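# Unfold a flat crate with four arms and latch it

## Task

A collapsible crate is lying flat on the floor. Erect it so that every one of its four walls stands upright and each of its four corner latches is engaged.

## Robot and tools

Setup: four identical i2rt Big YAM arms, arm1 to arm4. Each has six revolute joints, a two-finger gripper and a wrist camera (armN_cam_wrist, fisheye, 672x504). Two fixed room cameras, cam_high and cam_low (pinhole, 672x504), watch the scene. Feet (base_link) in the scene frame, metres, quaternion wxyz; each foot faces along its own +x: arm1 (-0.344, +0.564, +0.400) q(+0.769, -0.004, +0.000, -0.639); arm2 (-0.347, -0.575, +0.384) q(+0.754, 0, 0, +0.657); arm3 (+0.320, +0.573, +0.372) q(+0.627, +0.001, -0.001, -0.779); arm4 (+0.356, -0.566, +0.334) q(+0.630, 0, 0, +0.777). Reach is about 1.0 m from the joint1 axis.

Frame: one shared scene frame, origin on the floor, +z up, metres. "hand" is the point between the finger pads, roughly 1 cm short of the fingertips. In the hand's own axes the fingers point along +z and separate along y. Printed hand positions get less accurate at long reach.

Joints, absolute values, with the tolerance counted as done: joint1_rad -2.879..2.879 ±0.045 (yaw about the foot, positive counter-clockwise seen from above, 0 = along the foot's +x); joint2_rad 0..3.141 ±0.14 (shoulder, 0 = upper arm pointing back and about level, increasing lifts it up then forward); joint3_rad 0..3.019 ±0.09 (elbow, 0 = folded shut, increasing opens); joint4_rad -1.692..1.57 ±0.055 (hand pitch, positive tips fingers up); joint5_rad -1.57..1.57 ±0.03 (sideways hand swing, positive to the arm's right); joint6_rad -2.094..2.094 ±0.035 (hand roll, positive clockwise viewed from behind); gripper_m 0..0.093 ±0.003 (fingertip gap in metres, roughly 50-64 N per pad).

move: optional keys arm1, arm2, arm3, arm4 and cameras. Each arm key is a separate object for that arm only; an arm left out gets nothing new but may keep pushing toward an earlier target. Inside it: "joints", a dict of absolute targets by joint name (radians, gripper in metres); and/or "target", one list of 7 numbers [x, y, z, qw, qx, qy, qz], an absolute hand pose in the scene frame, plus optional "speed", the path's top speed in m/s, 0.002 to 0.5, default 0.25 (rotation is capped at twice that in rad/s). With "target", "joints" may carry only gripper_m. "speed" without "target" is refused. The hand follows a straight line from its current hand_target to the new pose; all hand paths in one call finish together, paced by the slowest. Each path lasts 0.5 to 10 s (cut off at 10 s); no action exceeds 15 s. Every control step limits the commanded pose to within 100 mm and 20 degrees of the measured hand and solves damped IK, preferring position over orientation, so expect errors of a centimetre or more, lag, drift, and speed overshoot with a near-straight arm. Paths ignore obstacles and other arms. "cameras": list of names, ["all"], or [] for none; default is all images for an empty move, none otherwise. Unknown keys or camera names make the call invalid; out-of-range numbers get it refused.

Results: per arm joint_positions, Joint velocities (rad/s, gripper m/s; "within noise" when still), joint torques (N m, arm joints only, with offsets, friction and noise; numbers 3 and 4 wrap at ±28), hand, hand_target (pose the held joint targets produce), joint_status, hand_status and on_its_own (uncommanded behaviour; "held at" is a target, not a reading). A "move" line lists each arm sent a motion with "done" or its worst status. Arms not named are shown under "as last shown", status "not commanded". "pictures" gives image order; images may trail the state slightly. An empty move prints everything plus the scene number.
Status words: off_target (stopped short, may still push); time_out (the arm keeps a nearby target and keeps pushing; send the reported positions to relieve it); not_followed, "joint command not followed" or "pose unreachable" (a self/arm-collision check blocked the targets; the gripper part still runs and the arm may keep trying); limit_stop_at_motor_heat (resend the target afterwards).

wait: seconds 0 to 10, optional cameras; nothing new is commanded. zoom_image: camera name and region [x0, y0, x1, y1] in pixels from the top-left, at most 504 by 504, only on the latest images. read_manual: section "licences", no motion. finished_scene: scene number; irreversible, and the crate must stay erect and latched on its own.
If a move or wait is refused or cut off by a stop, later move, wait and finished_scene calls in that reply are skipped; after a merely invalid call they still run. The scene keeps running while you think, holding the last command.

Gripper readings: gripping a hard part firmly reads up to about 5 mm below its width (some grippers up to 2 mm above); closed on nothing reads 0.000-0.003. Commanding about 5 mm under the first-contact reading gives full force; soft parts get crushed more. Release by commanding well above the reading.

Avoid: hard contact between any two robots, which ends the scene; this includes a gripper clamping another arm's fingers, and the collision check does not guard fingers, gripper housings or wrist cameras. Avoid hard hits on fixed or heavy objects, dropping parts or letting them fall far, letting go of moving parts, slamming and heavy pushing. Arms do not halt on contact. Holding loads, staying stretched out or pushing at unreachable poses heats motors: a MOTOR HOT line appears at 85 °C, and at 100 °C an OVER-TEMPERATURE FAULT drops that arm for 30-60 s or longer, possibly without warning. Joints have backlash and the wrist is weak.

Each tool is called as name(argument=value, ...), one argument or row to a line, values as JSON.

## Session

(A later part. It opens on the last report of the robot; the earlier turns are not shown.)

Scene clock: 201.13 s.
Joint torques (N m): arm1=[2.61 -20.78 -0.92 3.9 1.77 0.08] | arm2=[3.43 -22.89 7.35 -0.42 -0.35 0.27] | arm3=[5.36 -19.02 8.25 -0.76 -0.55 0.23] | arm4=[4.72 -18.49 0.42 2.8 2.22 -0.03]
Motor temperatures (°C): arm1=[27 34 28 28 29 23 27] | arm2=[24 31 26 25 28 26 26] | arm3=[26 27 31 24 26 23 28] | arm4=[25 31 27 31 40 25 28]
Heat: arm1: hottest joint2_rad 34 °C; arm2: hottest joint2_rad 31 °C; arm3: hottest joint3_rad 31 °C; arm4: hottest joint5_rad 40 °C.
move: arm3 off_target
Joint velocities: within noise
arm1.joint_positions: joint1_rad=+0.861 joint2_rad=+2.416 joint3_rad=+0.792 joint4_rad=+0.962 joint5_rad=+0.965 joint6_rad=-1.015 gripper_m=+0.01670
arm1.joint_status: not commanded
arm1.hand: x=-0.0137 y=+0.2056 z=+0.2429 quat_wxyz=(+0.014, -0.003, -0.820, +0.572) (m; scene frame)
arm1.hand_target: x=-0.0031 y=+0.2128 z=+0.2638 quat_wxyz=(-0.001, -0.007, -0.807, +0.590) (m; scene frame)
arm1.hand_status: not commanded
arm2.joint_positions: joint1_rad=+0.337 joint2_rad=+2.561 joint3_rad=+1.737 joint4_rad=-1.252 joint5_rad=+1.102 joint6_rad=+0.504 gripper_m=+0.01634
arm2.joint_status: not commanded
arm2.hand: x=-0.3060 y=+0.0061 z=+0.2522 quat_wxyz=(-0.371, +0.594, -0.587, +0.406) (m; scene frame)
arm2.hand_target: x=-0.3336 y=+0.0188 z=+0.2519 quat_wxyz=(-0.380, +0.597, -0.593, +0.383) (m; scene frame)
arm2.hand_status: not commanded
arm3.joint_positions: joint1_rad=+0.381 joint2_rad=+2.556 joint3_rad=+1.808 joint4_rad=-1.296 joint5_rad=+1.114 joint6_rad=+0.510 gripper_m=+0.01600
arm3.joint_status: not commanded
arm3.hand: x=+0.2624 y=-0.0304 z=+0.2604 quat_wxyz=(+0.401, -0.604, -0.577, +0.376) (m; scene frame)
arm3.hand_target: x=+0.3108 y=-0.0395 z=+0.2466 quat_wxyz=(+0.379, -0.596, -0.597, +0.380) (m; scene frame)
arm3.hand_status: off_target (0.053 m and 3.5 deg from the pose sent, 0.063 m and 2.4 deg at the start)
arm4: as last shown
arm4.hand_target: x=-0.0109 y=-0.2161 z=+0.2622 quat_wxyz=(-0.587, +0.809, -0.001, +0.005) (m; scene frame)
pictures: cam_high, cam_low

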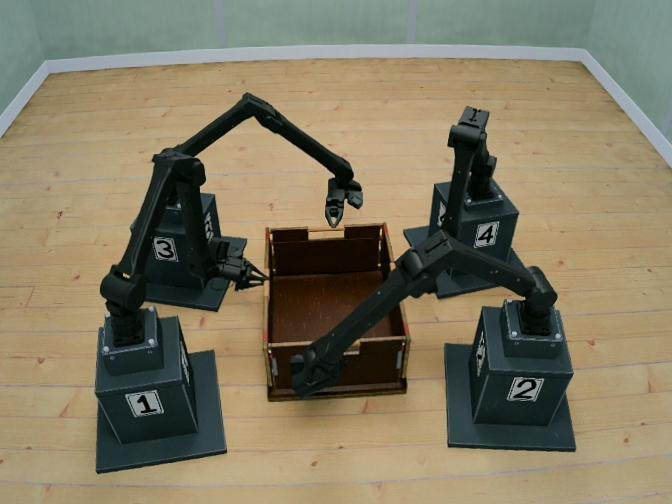

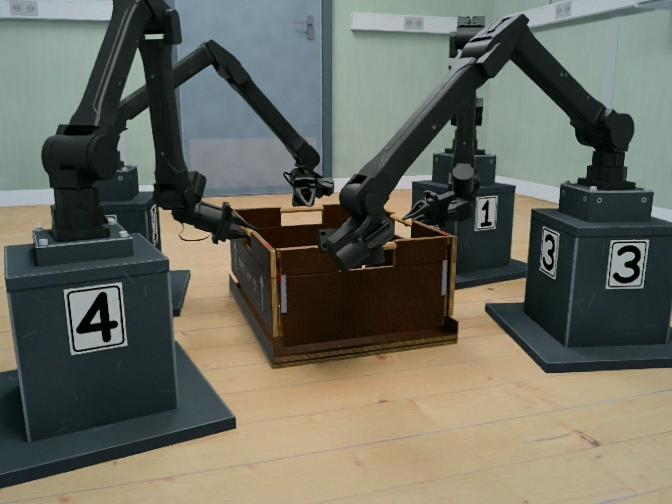

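move(
  arm3={"target":[0.34,-0.043,0.24,-0.3799,0.5964,0.5964,-0.3799],"speed":0.06},
  cameras=["cam_high","cam_low"],
)

zoom_image(
  camera="cam_low",
  region=[220, 170, 470, 370],
)

zoom_image(
  camera="cam_high",
  region=[250, 210, 300, 260],
)

zoom_image(
  camera="cam_high",
  region=[360, 210, 410, 260],
)

zoom_image(
  camera="cam_high",
  region=[255, 325, 295, 365],
)

Scene clock: 203.73 s.
Joint torques (N m): arm1=[2.55 -20.78 -0.84 3.69 1.75 0.02] | arm2=[3.37 -22.83 7.35 -0.42 -0.35 0.28] | arm3=[8.23 -17.9 8.14 -0.7 -0.96 0.38] | arm4=[4.72 -18.49 0.42 2.78 2.22 -0.02]
Motor temperatures (°C): arm1=[27 34 28 28 29 23 27] | arm2=[24 31 26 25 27 26 26] | arm3=[26 27 31 24 26 23 28] | arm4=[25 31 27 31 40 25 29]
Heat: arm1: hottest joint2_rad 34 °C; arm2: hottest joint2_rad 31 °C; arm3: hottest joint3_rad 31 °C; arm4: hottest joint5_rad 40 °C.
move: arm3 off_target
Joint velocities: within noise
arm1, arm2, arm4: as last shown
arm3.joint_positions: joint1_rad=+0.381 joint2_rad=+2.582 joint3_rad=+1.855 joint4_rad=-1.379 joint5_rad=+1.105 joint6_rad=+0.570 gripper_m=+0.01599
arm3.joint_status: not commanded
arm3.hand: x=+0.2632 y=-0.0308 z=+0.2604 quat_wxyz=(+0.410, -0.610, -0.568, +0.370) (m; scene frame)
arm3.hand_target: x=+0.3364 y=-0.0369 z=+0.2427 quat_wxyz=(+0.379, -0.596, -0.597, +0.380) (m; scene frame)
arm3.hand_status: off_target (0.080 m and 5.1 deg from the pose sent, 0.081 m and 3.5 deg at the start)
pictures: cam_high, cam_low

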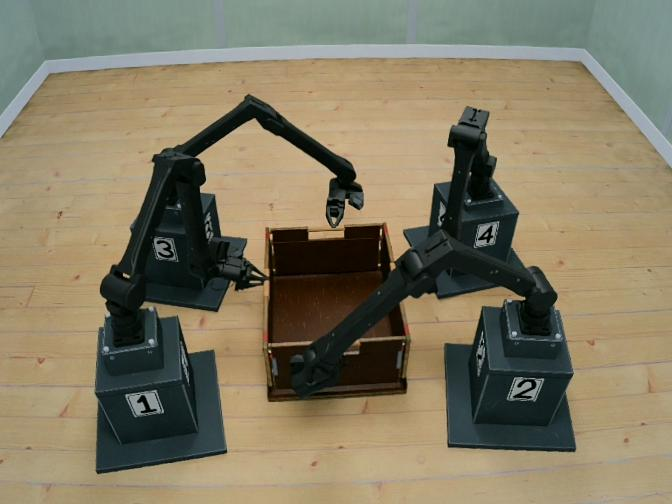

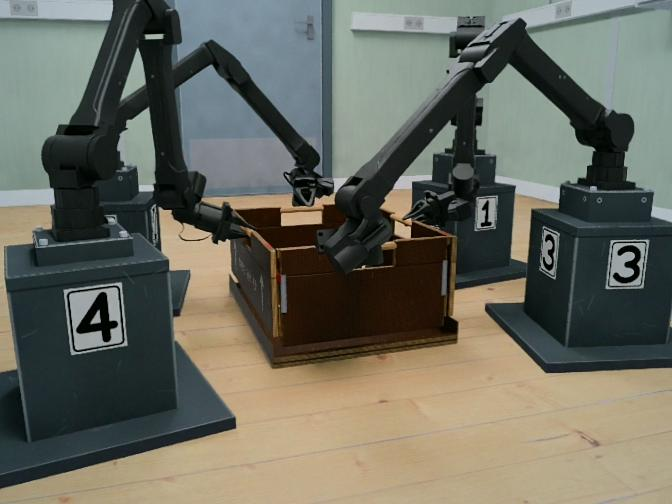

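Scaled by 2.016 from the camera's 672x504 image, which has a finer 960x720 frame.

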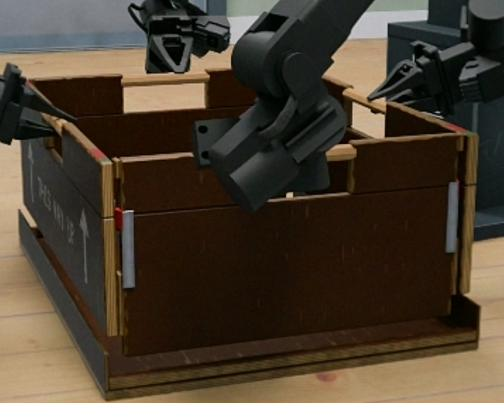

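Scaled by 10.080 from the camera's 672x504 image, which has a finer 960x720 frame.

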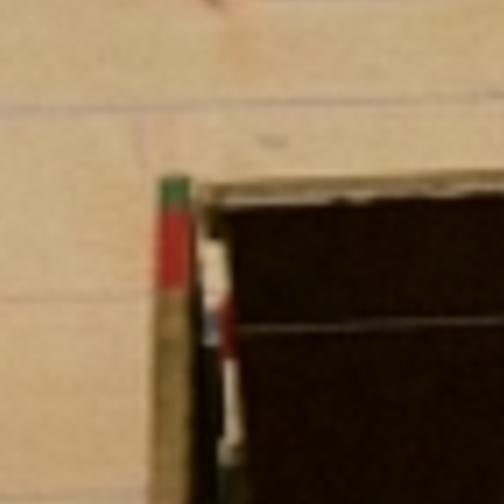

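Scaled by 10.080 from the camera's 672x504 image, which has a finer 960x720 frame.

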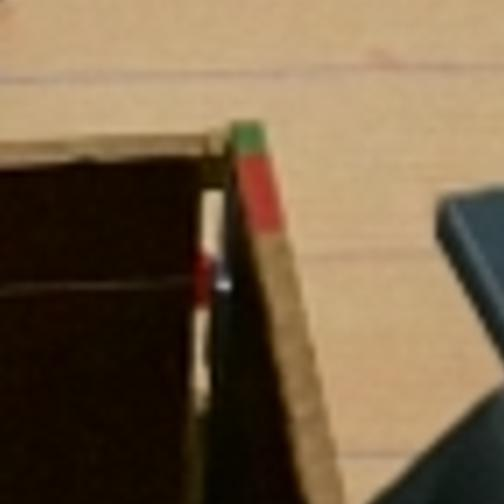

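Scaled by 12.600 from the camera's 672x504 image, which has a finer 960x720 frame.

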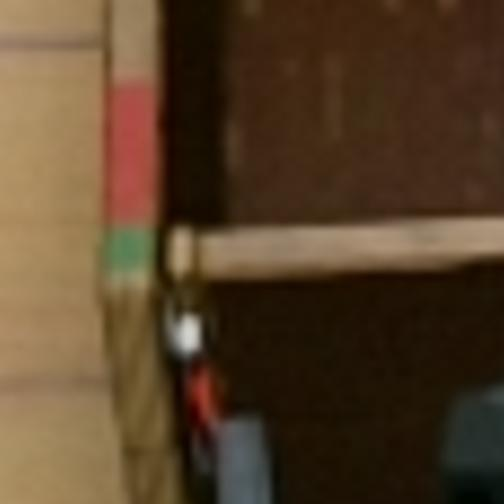

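move(
  arm3={"target":[0.305,-0.043,0.25,-0.3799,0.5964,0.5964,-0.3799],"speed":0.06},
  cameras=["all"],
)

zoom_image(
  camera="arm3_cam_wrist",
  region=[330, 60, 530, 260],
)

zoom_image(
  camera="arm2_cam_wrist",
  region=[330, 60, 530, 260],
)

zoom_image(
  camera="cam_low",
  region=[260, 230, 310, 300],
)

zoom_image(
  camera="cam_low",
  region=[420, 220, 470, 300],
)

Scene clock: 207.10 s.
Joint torques (N m): arm1=[2.08 -21.36 -0.91 3.73 1.71 0.06] | arm2=[3.43 -22.83 7.36 -0.42 -0.35 0.28] | arm3=[4.84 -20.72 5.2 1.87 -0.18 -0.12] | arm4=[4.72 -18.49 0.43 2.78 2.23 -0.03]
Motor temperatures (°C): arm1=[27 34 28 28 29 23 27] | arm2=[24 31 26 25 27 26 26] | arm3=[26 27 31 24 26 23 28] | arm4=[25 31 27 31 41 25 29]
Heat: arm1: hottest joint2_rad 34 °C; arm2: hottest joint2_rad 31 °C; arm3: hottest joint3_rad 31 °C; arm4: hottest joint5_rad 41 °C.
move: arm3 off_target
Joint velocities: within noise
arm1, arm2, arm4: as last shown
arm3.joint_positions: joint1_rad=+0.381 joint2_rad=+2.579 joint3_rad=+1.846 joint4_rad=-1.360 joint5_rad=+1.109 joint6_rad=+0.547 gripper_m=+0.01598
arm3.joint_status: not commanded
arm3.hand: x=+0.2629 y=-0.0309 z=+0.2595 quat_wxyz=(+0.411, -0.605, -0.573, +0.370) (m; scene frame)
arm3.hand_target: x=+0.3041 y=-0.0395 z=+0.2509 quat_wxyz=(+0.383, -0.596, -0.595, +0.380) (m; scene frame)
arm3.hand_status: off_target (0.045 m and 4.7 deg from the pose sent, 0.045 m and 5.1 deg at the start)
pictures: arm1_cam_wrist, arm2_cam_wrist, arm3_cam_wrist, arm4_cam_wrist, cam_high, cam_low

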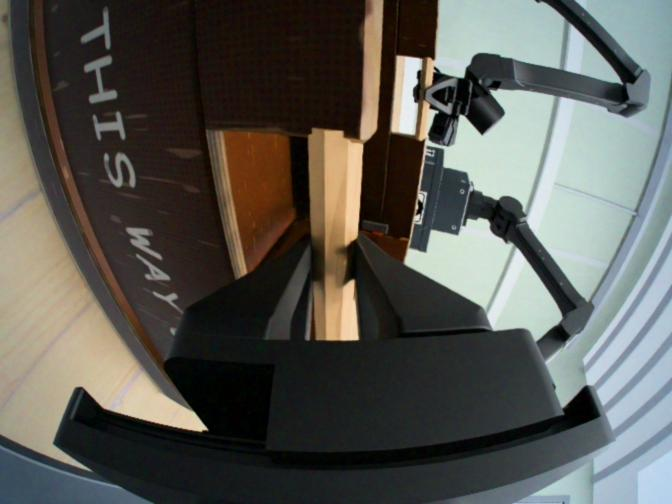

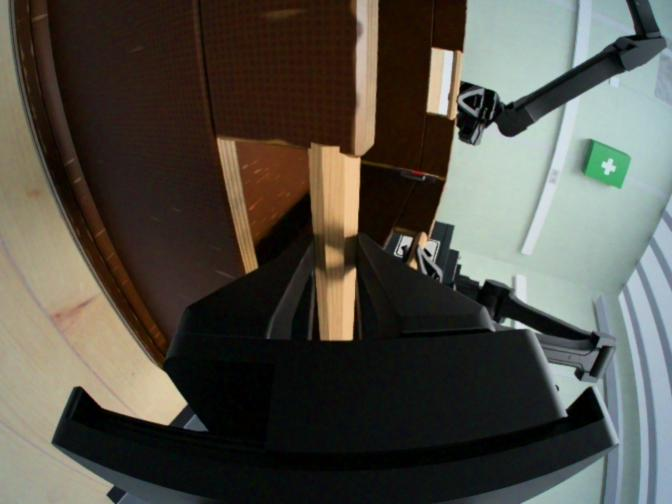

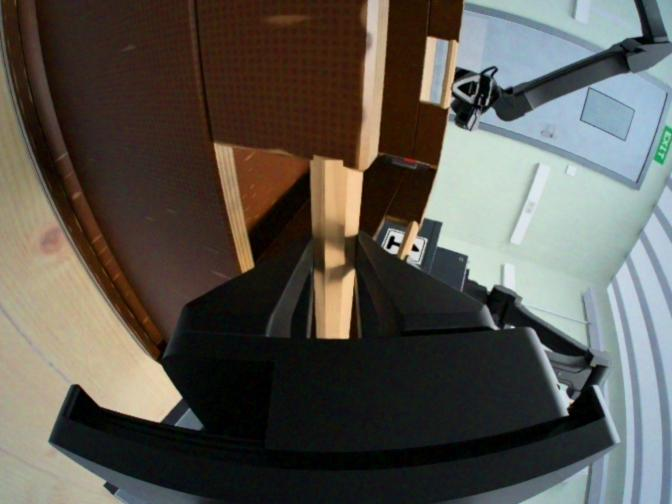

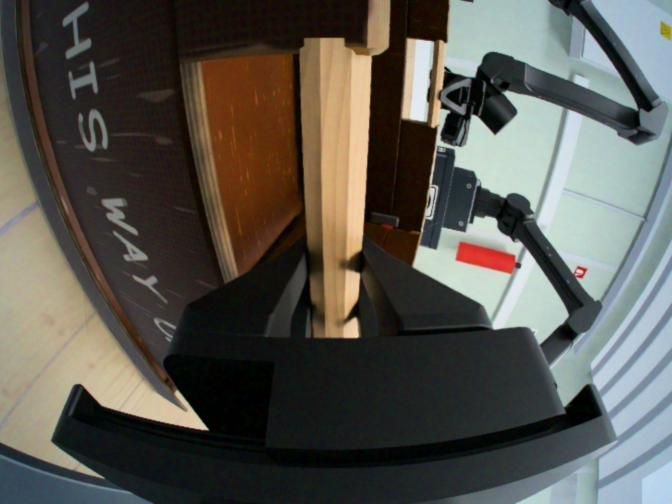

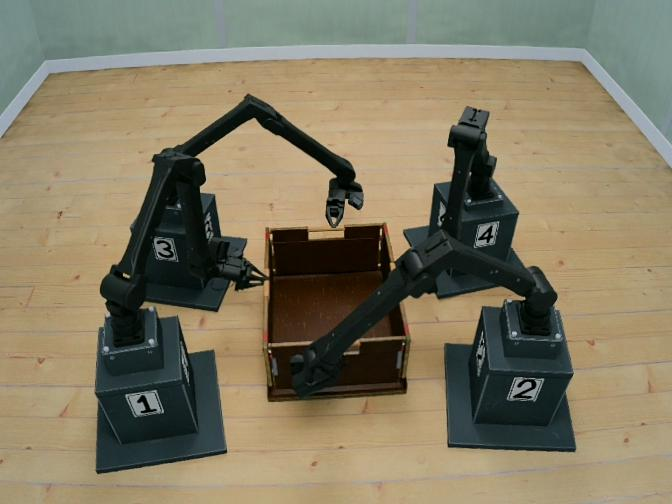

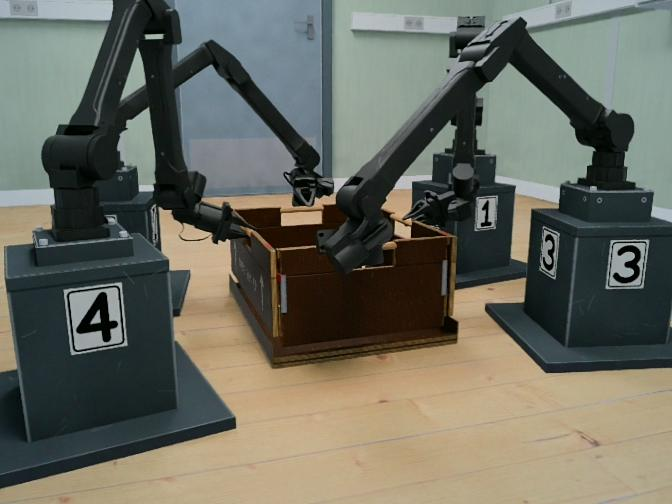

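Scaled by 2.520 from the camera's 672x504 image, which has a finer 960x720 frame.

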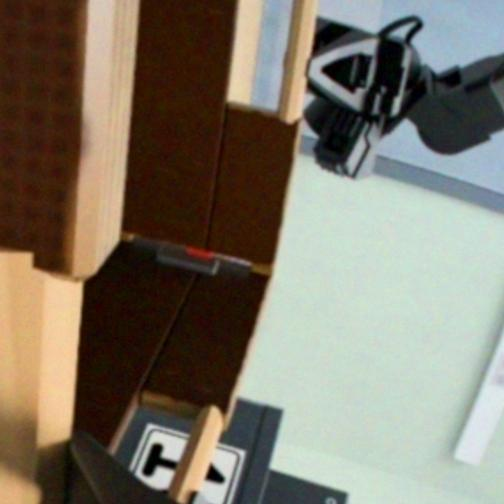

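Scaled by 2.520 from the camera's 672x504 image, which has a finer 960x720 frame.

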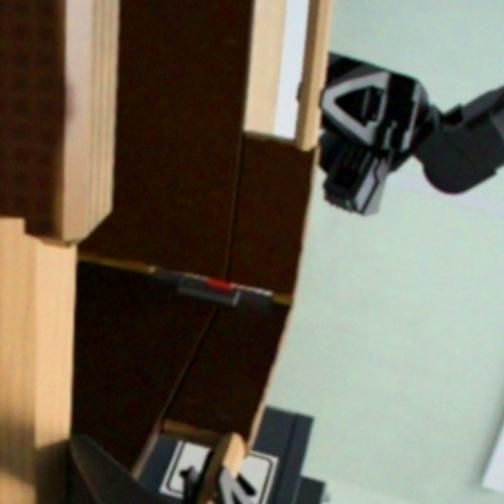

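Scaled by 7.200 from the camera's 672x504 image, which has a finer 960x720 frame.

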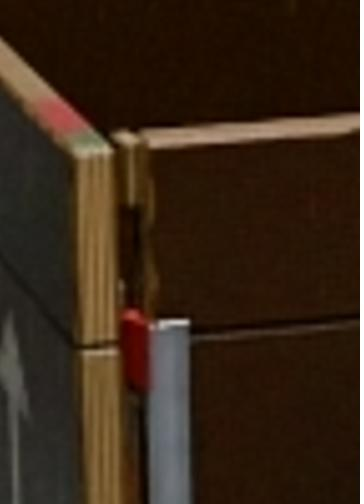

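Scaled by 6.300 from the camera's 672x504 image, which has a finer 960x720 frame.

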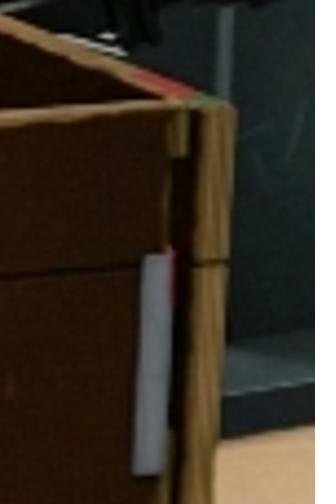

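move(
  arm3={"target":[0.235,-0.043,0.262,-0.3799,0.5964,0.5964,-0.3799],"speed":0.06},
  arm2={"target":[-0.279,0.02,0.262,-0.3799,0.5964,-0.5964,0.3799],"speed":0.06},
  cameras=["cam_high","cam_low"],
)

zoom_image(
  camera="cam_high",
  region=[240, 210, 430, 420],
)

Scene clock: 210.33 s.
Joint torques (N m): arm1=[2.14 -20.66 -0.79 3.81 1.74 0.04] | arm2=[-3.19 -24.76 5.38 1.05 0.25 -0.21] | arm3=[-3.25 -21.19 5.33 2.15 0.66 -0.55] | arm4=[4.72 -18.49 0.42 2.78 2.22 -0.03]
Motor temperatures (°C): arm1=[27 34 28 28 29 23 27] | arm2=[24 31 26 25 27 26 26] | arm3=[26 27 31 24 26 23 28] | arm4=[25 31 27 31 41 25 29]
Heat: arm1: hottest joint2_rad 34 °C; arm2: hottest joint2_rad 31 °C; arm3: hottest joint3_rad 31 °C; arm4: hottest joint5_rad 41 °C.
move: arm2 off_target; arm3 off_target
Joint velocities: within noise
arm1.joint_positions: joint1_rad=+0.861 joint2_rad=+2.416 joint3_rad=+0.792 joint4_rad=+0.962 joint5_rad=+0.964 joint6_rad=-1.015 gripper_m=+0.01670
arm1.joint_status: not commanded
arm1.hand: x=-0.0135 y=+0.2057 z=+0.2428 quat_wxyz=(+0.013, -0.002, -0.820, +0.572) (m; scene frame)
arm1.hand_target: x=-0.0029 y=+0.2128 z=+0.2637 quat_wxyz=(-0.001, -0.007, -0.808, +0.590) (m; scene frame)
arm1.hand_status: not commanded
arm2.joint_positions: joint1_rad=+0.334 joint2_rad=+2.518 joint3_rad=+1.659 joint4_rad=-1.099 joint5_rad=+1.111 joint6_rad=+0.383 gripper_m=+0.01634
arm2.joint_status: not commanded
arm2.hand: x=-0.3035 y=+0.0061 z=+0.2518 quat_wxyz=(-0.378, +0.611, -0.576, +0.390) (m; scene frame)
arm2.hand_target: x=-0.2864 y=+0.0189 z=+0.2612 quat_wxyz=(-0.381, +0.598, -0.597, +0.376) (m; scene frame)
arm2.hand_status: off_target (0.030 m and 3.0 deg from the pose sent, 0.032 m and 3.4 deg at the start)
arm3.joint_positions: joint1_rad=+0.374 joint2_rad=+2.504 joint3_rad=+1.719 joint4_rad=-1.120 joint5_rad=+1.117 joint6_rad=+0.360 gripper_m=+0.01598
arm3.joint_status: not commanded
arm3.hand: x=+0.2587 y=-0.0314 z=+0.2606 quat_wxyz=(+0.383, -0.593, -0.598, +0.380) (m; scene frame)
arm3.hand_target: x=+0.2419 y=-0.0421 z=+0.2613 quat_wxyz=(+0.379, -0.597, -0.598, +0.378) (m; scene frame)
arm3.hand_status: off_target (0.026 m and 0.6 deg from the pose sent, 0.031 m and 4.7 deg at the start)
arm4.joint_positions: joint1_rad=+0.863 joint2_rad=+2.211 joint3_rad=+0.793 joint4_rad=+0.741 joint5_rad=+0.967 joint6_rad=-0.990 gripper_m=+0.01603
arm4.joint_status: not commanded
arm4.hand: x=-0.0096 y=-0.2025 z=+0.2421 quat_wxyz=(-0.567, +0.823, -0.001, +0.003) (m; scene frame)
arm4.hand_target: x=-0.0114 y=-0.2166 z=+0.2622 quat_wxyz=(-0.587, +0.809, -0.001, +0.004) (m; scene frame)
arm4.hand_status: not commanded
pictures: cam_high, cam_low

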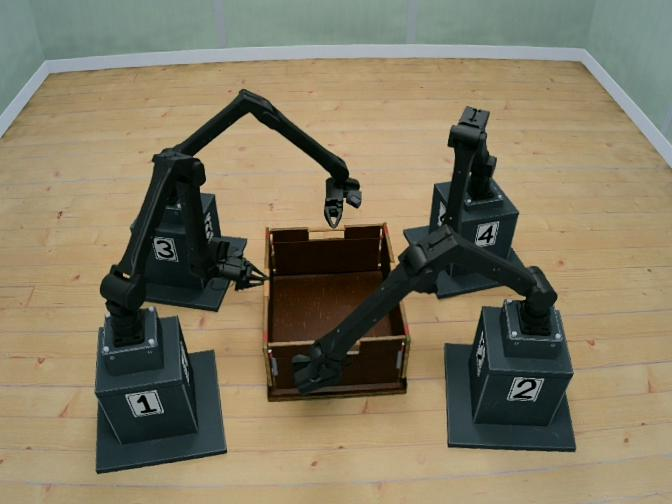

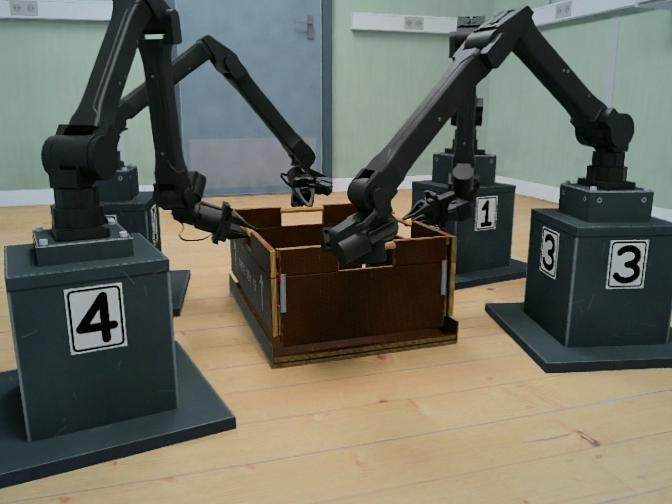

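Scaled by 2.400 from the camera's 672x504 image, which has a finer 960x720 frame.

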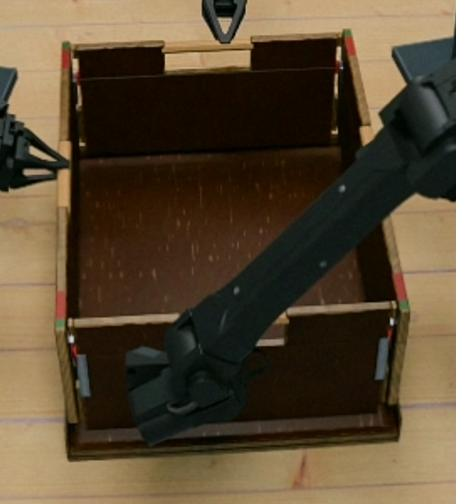

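move(
  arm2={"target":[-0.31,0.015,0.255,-0.3799,0.5964,-0.5964,0.3799],"speed":0.06},
  arm3={"target":[0.264,-0.038,0.262,-0.3799,0.5964,0.5964,-0.3799],"speed":0.06},
)

move(
  arm2={"joints":{"gripper_m":0.045}},
  arm3={"joints":{"gripper_m":0.045}},
)

move(
  arm2={"target":[-0.395,0.015,0.295,-0.3799,0.5964,-0.5964,0.3799],"speed":0.1},
  arm3={"target":[0.35,-0.038,0.30,-0.3799,0.5964,0.5964,-0.3799],"speed":0.1},
  cameras=["cam_high","cam_low"],
)

Scene clock: 216.80 s.
Joint torques (N m): arm1=[2.32 -20.78 -0.98 3.78 1.77 0.01] | arm2=[0.44 -23.06 6.74 -0.61 0.13 0.26] | arm3=[0.15 -19.96 6.84 -0.83 0.41 0.1] | arm4=[4.72 -18.49 0.43 2.78 2.22 -0.03]
Motor temperatures (°C): arm1=[27 34 28 28 29 23 27] | arm2=[24 30 26 25 27 26 26] | arm3=[26 27 31 24 26 23 28] | arm4=[25 31 27 31 41 25 29]
Heat: arm1: hottest joint2_rad 34 °C; arm2: hottest joint2_rad 30 °C; arm3: hottest joint3_rad 31 °C; arm4: hottest joint5_rad 41 °C.
move: arm2 off_target; arm3 done
Joint velocities: within noise
arm1, arm4: as last shown
arm2.joint_positions: joint1_rad=+0.333 joint2_rad=+2.526 joint3_rad=+1.677 joint4_rad=-1.136 joint5_rad=+1.100 joint6_rad=+0.421 gripper_m=+0.01634
arm2.joint_status: not commanded
arm2.hand: x=-0.3035 y=+0.0059 z=+0.2518 quat_wxyz=(-0.375, +0.604, -0.585, +0.390) (m; scene frame)
arm2.hand_target: x=-0.3095 y=+0.0158 z=+0.2542 quat_wxyz=(-0.379, +0.598, -0.596, +0.378) (m; scene frame)
arm2.hand_status: off_target (0.012 m and 2.0 deg from the pose sent, 0.011 m and 3.0 deg at the start)
arm3.joint_positions: joint1_rad=+0.374 joint2_rad=+2.504 joint3_rad=+1.719 joint4_rad=-1.124 joint5_rad=+1.115 joint6_rad=+0.380 gripper_m=+0.01598
arm3.joint_status: not commanded
arm3.hand: x=+0.2587 y=-0.0306 z=+0.2606 quat_wxyz=(+0.381, -0.598, -0.593, +0.382) (m; scene frame)
arm3.hand_target: x=+0.2641 y=-0.0389 z=+0.2615 quat_wxyz=(+0.376, -0.599, -0.595, +0.382) (m; scene frame)
arm3.hand_status: done (0.009 m and 0.5 deg from the pose sent, 0.009 m and 0.6 deg at the start)
pictures: none

Scene clock: 217.43 s.
Joint torques (N m): arm1=[2.37 -21.13 -0.91 3.7 1.75 0.05] | arm2=[0.32 -22.95 6.67 -0.62 0.42 0.16] | arm3=[-0.38 -20.37 6.82 -0.7 0.51 0.1] | arm4=[4.72 -18.49 0.42 2.78 2.23 -0.03]
Motor temperatures (°C): arm1=[27 34 28 28 29 23 27] | arm2=[24 30 26 25 27 26 26] | arm3=[26 27 31 24 26 23 28] | arm4=[25 31 27 31 41 25 29]
Heat: arm1: hottest joint2_rad 34 °C; arm2: hottest joint2_rad 30 °C; arm3: hottest joint3_rad 31 °C; arm4: hottest joint5_rad 41 °C.
move: arm2 done; arm3 done
Joint velocities: within noise
arm1.joint_positions: joint1_rad=+0.861 joint2_rad=+2.416 joint3_rad=+0.792 joint4_rad=+0.962 joint5_rad=+0.965 joint6_rad=-1.015 gripper_m=+0.01670
arm1.joint_status: not commanded
arm1.hand: x=-0.0137 y=+0.2056 z=+0.2429 quat_wxyz=(+0.014, -0.003, -0.820, +0.572) (m; scene frame)
arm1.hand_target: x=-0.0031 y=+0.2128 z=+0.2638 quat_wxyz=(-0.001, -0.007, -0.807, +0.590) (m; scene frame)
arm1.hand_status: not commanded
arm2.joint_positions: joint1_rad=+0.333 joint2_rad=+2.526 joint3_rad=+1.679 joint4_rad=-1.136 joint5_rad=+1.094 joint6_rad=+0.432 gripper_m=+0.04482
arm2.joint_status: all done
arm2.hand: x=-0.3040 y=+0.0060 z=+0.2513 quat_wxyz=(-0.375, +0.601, -0.590, +0.387) (m; scene frame)
arm2.hand_target: x=-0.3094 y=+0.0158 z=+0.2543 quat_wxyz=(-0.380, +0.598, -0.596, +0.379) (m; scene frame)
arm2.hand_status: not commanded
arm3.joint_positions: joint1_rad=+0.367 joint2_rad=+2.504 joint3_rad=+1.719 joint4_rad=-1.124 joint5_rad=+1.114 joint6_rad=+0.371 gripper_m=+0.04482
arm3.joint_status: all done
arm3.hand: x=+0.2542 y=-0.0300 z=+0.2604 quat_wxyz=(+0.384, -0.598, -0.593, +0.378) (m; scene frame)
arm3.hand_target: x=+0.2594 y=-0.0386 z=+0.2615 quat_wxyz=(+0.379, -0.598, -0.595, +0.379) (m; scene frame)
arm3.hand_status: not commanded
arm4: as last shown
pictures: none

Scene clock: 219.33 s.
Joint torques (N m): arm1=[2.02 -21.42 -0.83 3.86 1.78 0.02] | arm2=[-0.09 -22.89 7.35 -0.99 0.36 0.18] | arm3=[0.32 -19.08 7.92 -1.22 0.42 0.3] | arm4=[4.72 -18.49 0.42 2.78 2.22 -0.03]
Motor temperatures (°C): arm1=[27 34 28 28 29 23 27] | arm2=[24 30 26 25 27 26 26] | arm3=[26 27 31 24 26 23 28] | arm4=[25 31 27 31 41 25 29]
Heat: arm1: hottest joint2_rad 34 °C; arm2: hottest joint2_rad 30 °C; arm3: hottest joint3_rad 31 °C; arm4: hottest joint5_rad 41 °C.
move: arm2 done; arm3 off_target
Joint velocities: within noise
arm1, arm4: as last shown
arm2.joint_positions: joint1_rad=+0.468 joint2_rad=+2.532 joint3_rad=+1.818 joint4_rad=-1.484 joint5_rad=+1.030 joint6_rad=+0.682 gripper_m=+0.04489
arm2.joint_status: not commanded
arm2.hand: x=-0.3886 y=+0.0070 z=+0.2937 quat_wxyz=(-0.377, +0.599, -0.591, +0.387) (m; scene frame)
arm2.hand_target: x=-0.3929 y=+0.0148 z=+0.2949 quat_wxyz=(-0.380, +0.595, -0.597, +0.381) (m; scene frame)
arm2.hand_status: done (0.010 m and 1.1 deg from the pose sent, 0.101 m and 1.3 deg at the start)
arm3.joint_positions: joint1_rad=+0.505 joint2_rad=+2.504 joint3_rad=+1.860 joint4_rad=-1.488 joint5_rad=+1.057 joint6_rad=+0.619 gripper_m=+0.04490
arm3.joint_status: not commanded
arm3.hand: x=+0.3423 y=-0.0326 z=+0.3085 quat_wxyz=(+0.383, -0.595, -0.597, +0.380) (m; scene frame)
arm3.hand_target: x=+0.3480 y=-0.0383 z=+0.3002 quat_wxyz=(+0.381, -0.597, -0.596, +0.380) (m; scene frame)
arm3.hand_status: off_target (0.013 m and 0.4 deg from the pose sent, 0.104 m and 0.6 deg at the start)
pictures: cam_high, cam_low

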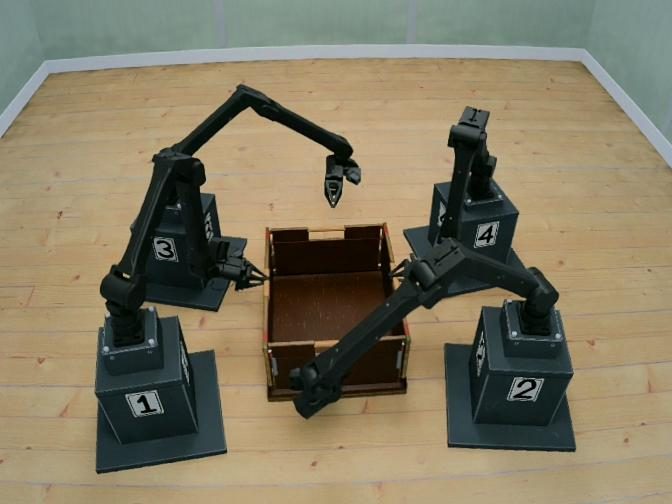

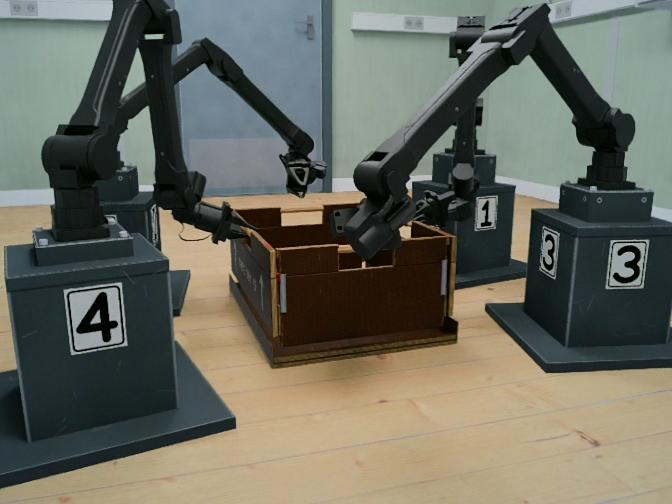

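move(
  arm1={"joints":{"gripper_m":0.045}},
  arm4={"joints":{"gripper_m":0.045}},
)

move(
  arm1={"target":[-0.006,0.285,0.295,0,0,0.8090,-0.5878],"speed":0.1},
  arm4={"target":[-0.01,-0.285,0.295,0.5878,-0.8090,0,0],"speed":0.1},
  cameras=["cam_high","cam_low","arm3_cam_wrist","arm2_cam_wrist"],
)

zoom_image(
  camera="cam_high",
  region=[240, 210, 430, 420],
)

zoom_image(
  camera="cam_low",
  region=[220, 170, 470, 370],
)

Scene clock: 222.03 s.
Joint torques (N m): arm1=[0.32 -18.2 0.28 2.51 0.53 0.04] | arm2=[0.09 -23.06 7.34 -0.99 0.36 0.17] | arm3=[-0.21 -18.96 8.12 -1.28 0.43 0.26] | arm4=[1.9 -15.09 2.89 1.91 0.29 -0.02]
Motor temperatures (°C): arm1=[27 34 28 28 29 23 27] | arm2=[24 30 26 25 27 26 26] | arm3=[26 27 31 24 26 23 28] | arm4=[25 31 27 31 41 25 29]
Heat: arm1: hottest joint2_rad 34 °C; arm2: hottest joint2_rad 30 °C; arm3: hottest joint3_rad 31 °C; arm4: hottest joint5_rad 41 °C.
move: arm1 done; arm4 done
Joint velocities: within noise
arm1.joint_positions: joint1_rad=+0.898 joint2_rad=+2.390 joint3_rad=+0.764 joint4_rad=+0.988 joint5_rad=+0.994 joint6_rad=-1.025 gripper_m=+0.04495
arm1.joint_status: all done
arm1.hand: x=-0.0079 y=+0.2188 z=+0.2572 quat_wxyz=(+0.007, +0.003, -0.812, +0.583) (m; scene frame)
arm1.hand_target: x=-0.0039 y=+0.2186 z=+0.2630 quat_wxyz=(+0.002, +0.003, -0.809, +0.588) (m; scene frame)
arm1.hand_status: not commanded
arm2.joint_positions: joint1_rad=+0.466 joint2_rad=+2.532 joint3_rad=+1.818 joint4_rad=-1.484 joint5_rad=+1.030 joint6_rad=+0.682 gripper_m=+0.04489
arm2.joint_status: not commanded
arm2.hand: x=-0.3877 y=+0.0071 z=+0.2937 quat_wxyz=(-0.377, +0.598, -0.592, +0.387) (m; scene frame)
arm2.hand_target: x=-0.3920 y=+0.0149 z=+0.2949 quat_wxyz=(-0.379, +0.595, -0.598, +0.381) (m; scene frame)
arm2.hand_status: not commanded
arm3: as last shown
arm3.hand_target: x=+0.3480 y=-0.0383 z=+0.3002 quat_wxyz=(+0.381, -0.596, -0.596, +0.380) (m; scene frame)
arm4.joint_positions: joint1_rad=+0.906 joint2_rad=+2.176 joint3_rad=+0.765 joint4_rad=+0.761 joint5_rad=+1.024 joint6_rad=-0.992 gripper_m=+0.04493
arm4.joint_status: all done
arm4.hand: x=-0.0133 y=-0.2182 z=+0.2610 quat_wxyz=(-0.585, +0.811, -0.004, +0.001) (m; scene frame)
arm4.hand_target: x=-0.0126 y=-0.2179 z=+0.2623 quat_wxyz=(-0.588, +0.809, +0.001, +0.004) (m; scene frame)
arm4.hand_status: not commanded
pictures: none

Scene clock: 223.83 s.
Joint torques (N m): arm1=[0.15 -16.97 0.24 1.22 0.69 0.3] | arm2=[0.15 -23.06 7.34 -0.98 0.36 0.17] | arm3=[0.09 -19.08 8.01 -1.22 0.45 0.27] | arm4=[2.32 -14.27 3.12 0.68 0.41 0.43]
Motor temperatures (°C): arm1=[27 33 28 28 28 23 27] | arm2=[24 30 26 25 27 26 26] | arm3=[26 27 32 24 26 23 28] | arm4=[25 31 27 31 40 25 28]
Heat: arm1: hottest joint2_rad 33 °C; arm2: hottest joint2_rad 30 °C; arm3: hottest joint3_rad 32 °C; arm4: hottest joint5_rad 40 °C.
move: arm1 done; arm4 done
Joint velocities: within noise
arm1.joint_positions: joint1_rad=+1.053 joint2_rad=+2.254 joint3_rad=+0.661 joint4_rad=+0.796 joint5_rad=+1.116 joint6_rad=-0.836 gripper_m=+0.04497
arm1.joint_status: not commanded
arm1.hand: x=-0.0082 y=+0.2813 z=+0.2915 quat_wxyz=(+0.006, +0.003, -0.809, +0.588) (m; scene frame)
arm1.hand_target: x=-0.0061 y=+0.2843 z=+0.2953 quat_wxyz=(-0.001, +0.000, -0.808, +0.589) (m; scene frame)
arm1.hand_status: done (0.006 m and 0.8 deg from the pose sent, 0.076 m and 1.1 deg at the start)
arm2, arm3: as last shown
arm4.joint_positions: joint1_rad=+1.047 joint2_rad=+2.032 joint3_rad=+0.681 joint4_rad=+0.540 joint5_rad=+1.136 joint6_rad=-0.821 gripper_m=+0.04496
arm4.joint_status: not commanded
arm4.hand: x=-0.0091 y=-0.2802 z=+0.2943 quat_wxyz=(-0.589, +0.808, +0.002, +0.006) (m; scene frame)
arm4.hand_target: x=-0.0084 y=-0.2825 z=+0.2957 quat_wxyz=(-0.589, +0.808, -0.002, +0.002) (m; scene frame)
arm4.hand_status: done (0.005 m and 0.7 deg from the pose sent, 0.075 m and 0.6 deg at the start)
pictures: arm2_cam_wrist, arm3_cam_wrist, cam_high, cam_low

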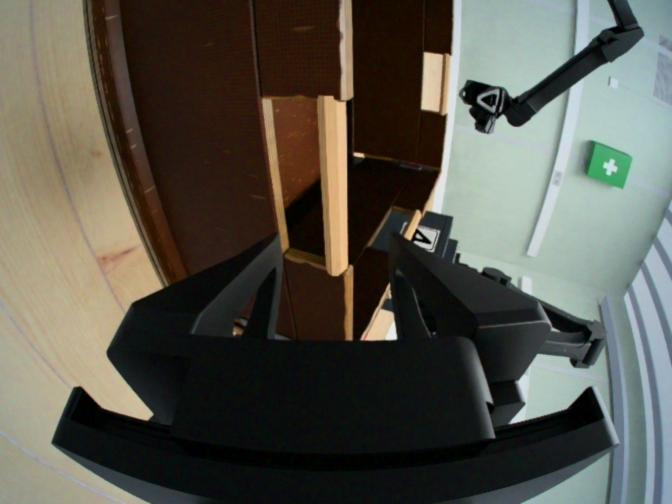

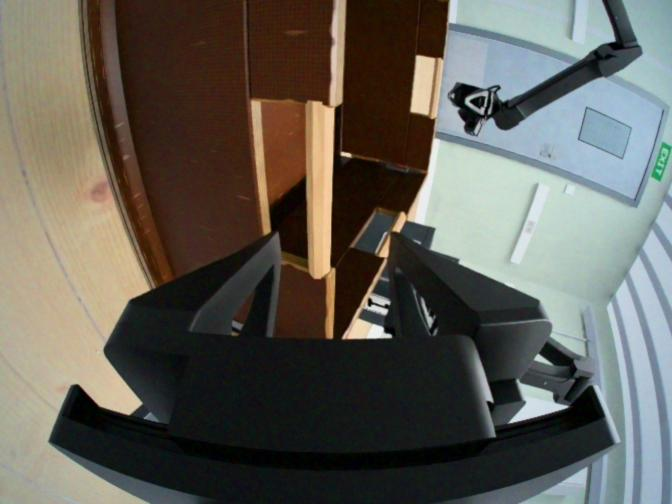

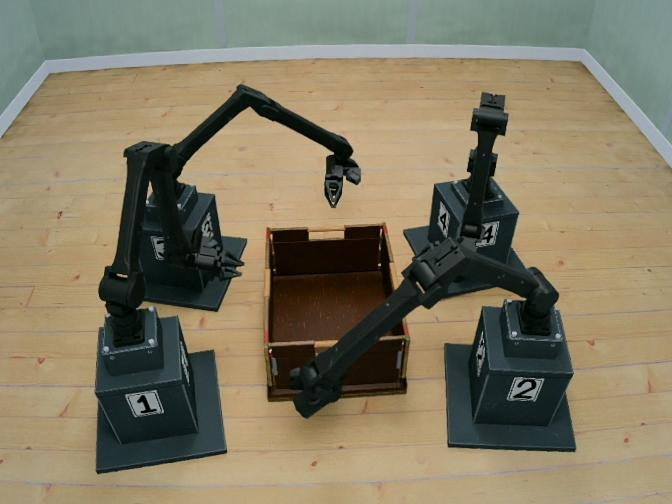

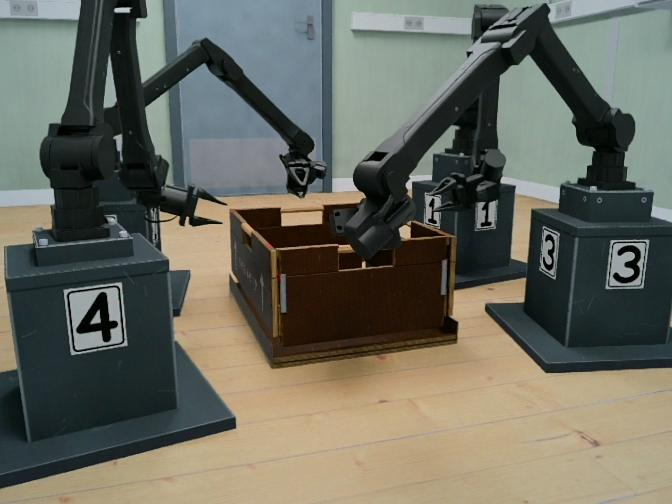

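Scaled by 2.400 from the camera's 672x504 image, which has a finer 960x720 frame.

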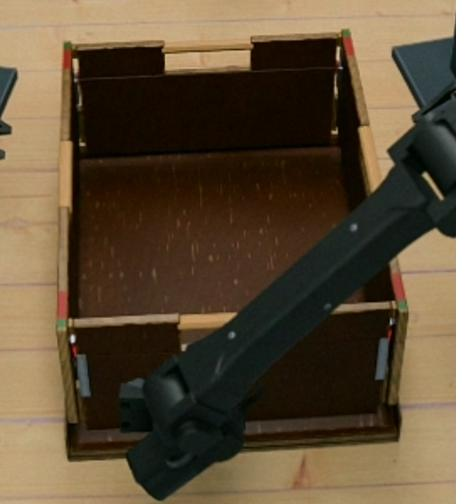

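Scaled by 2.016 from the camera's 672x504 image, which has a finer 960x720 frame.

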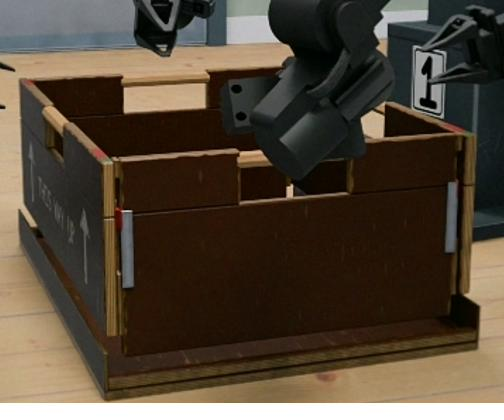

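finished_scene(
  scene=1,
)

The scene is finished: the task was done.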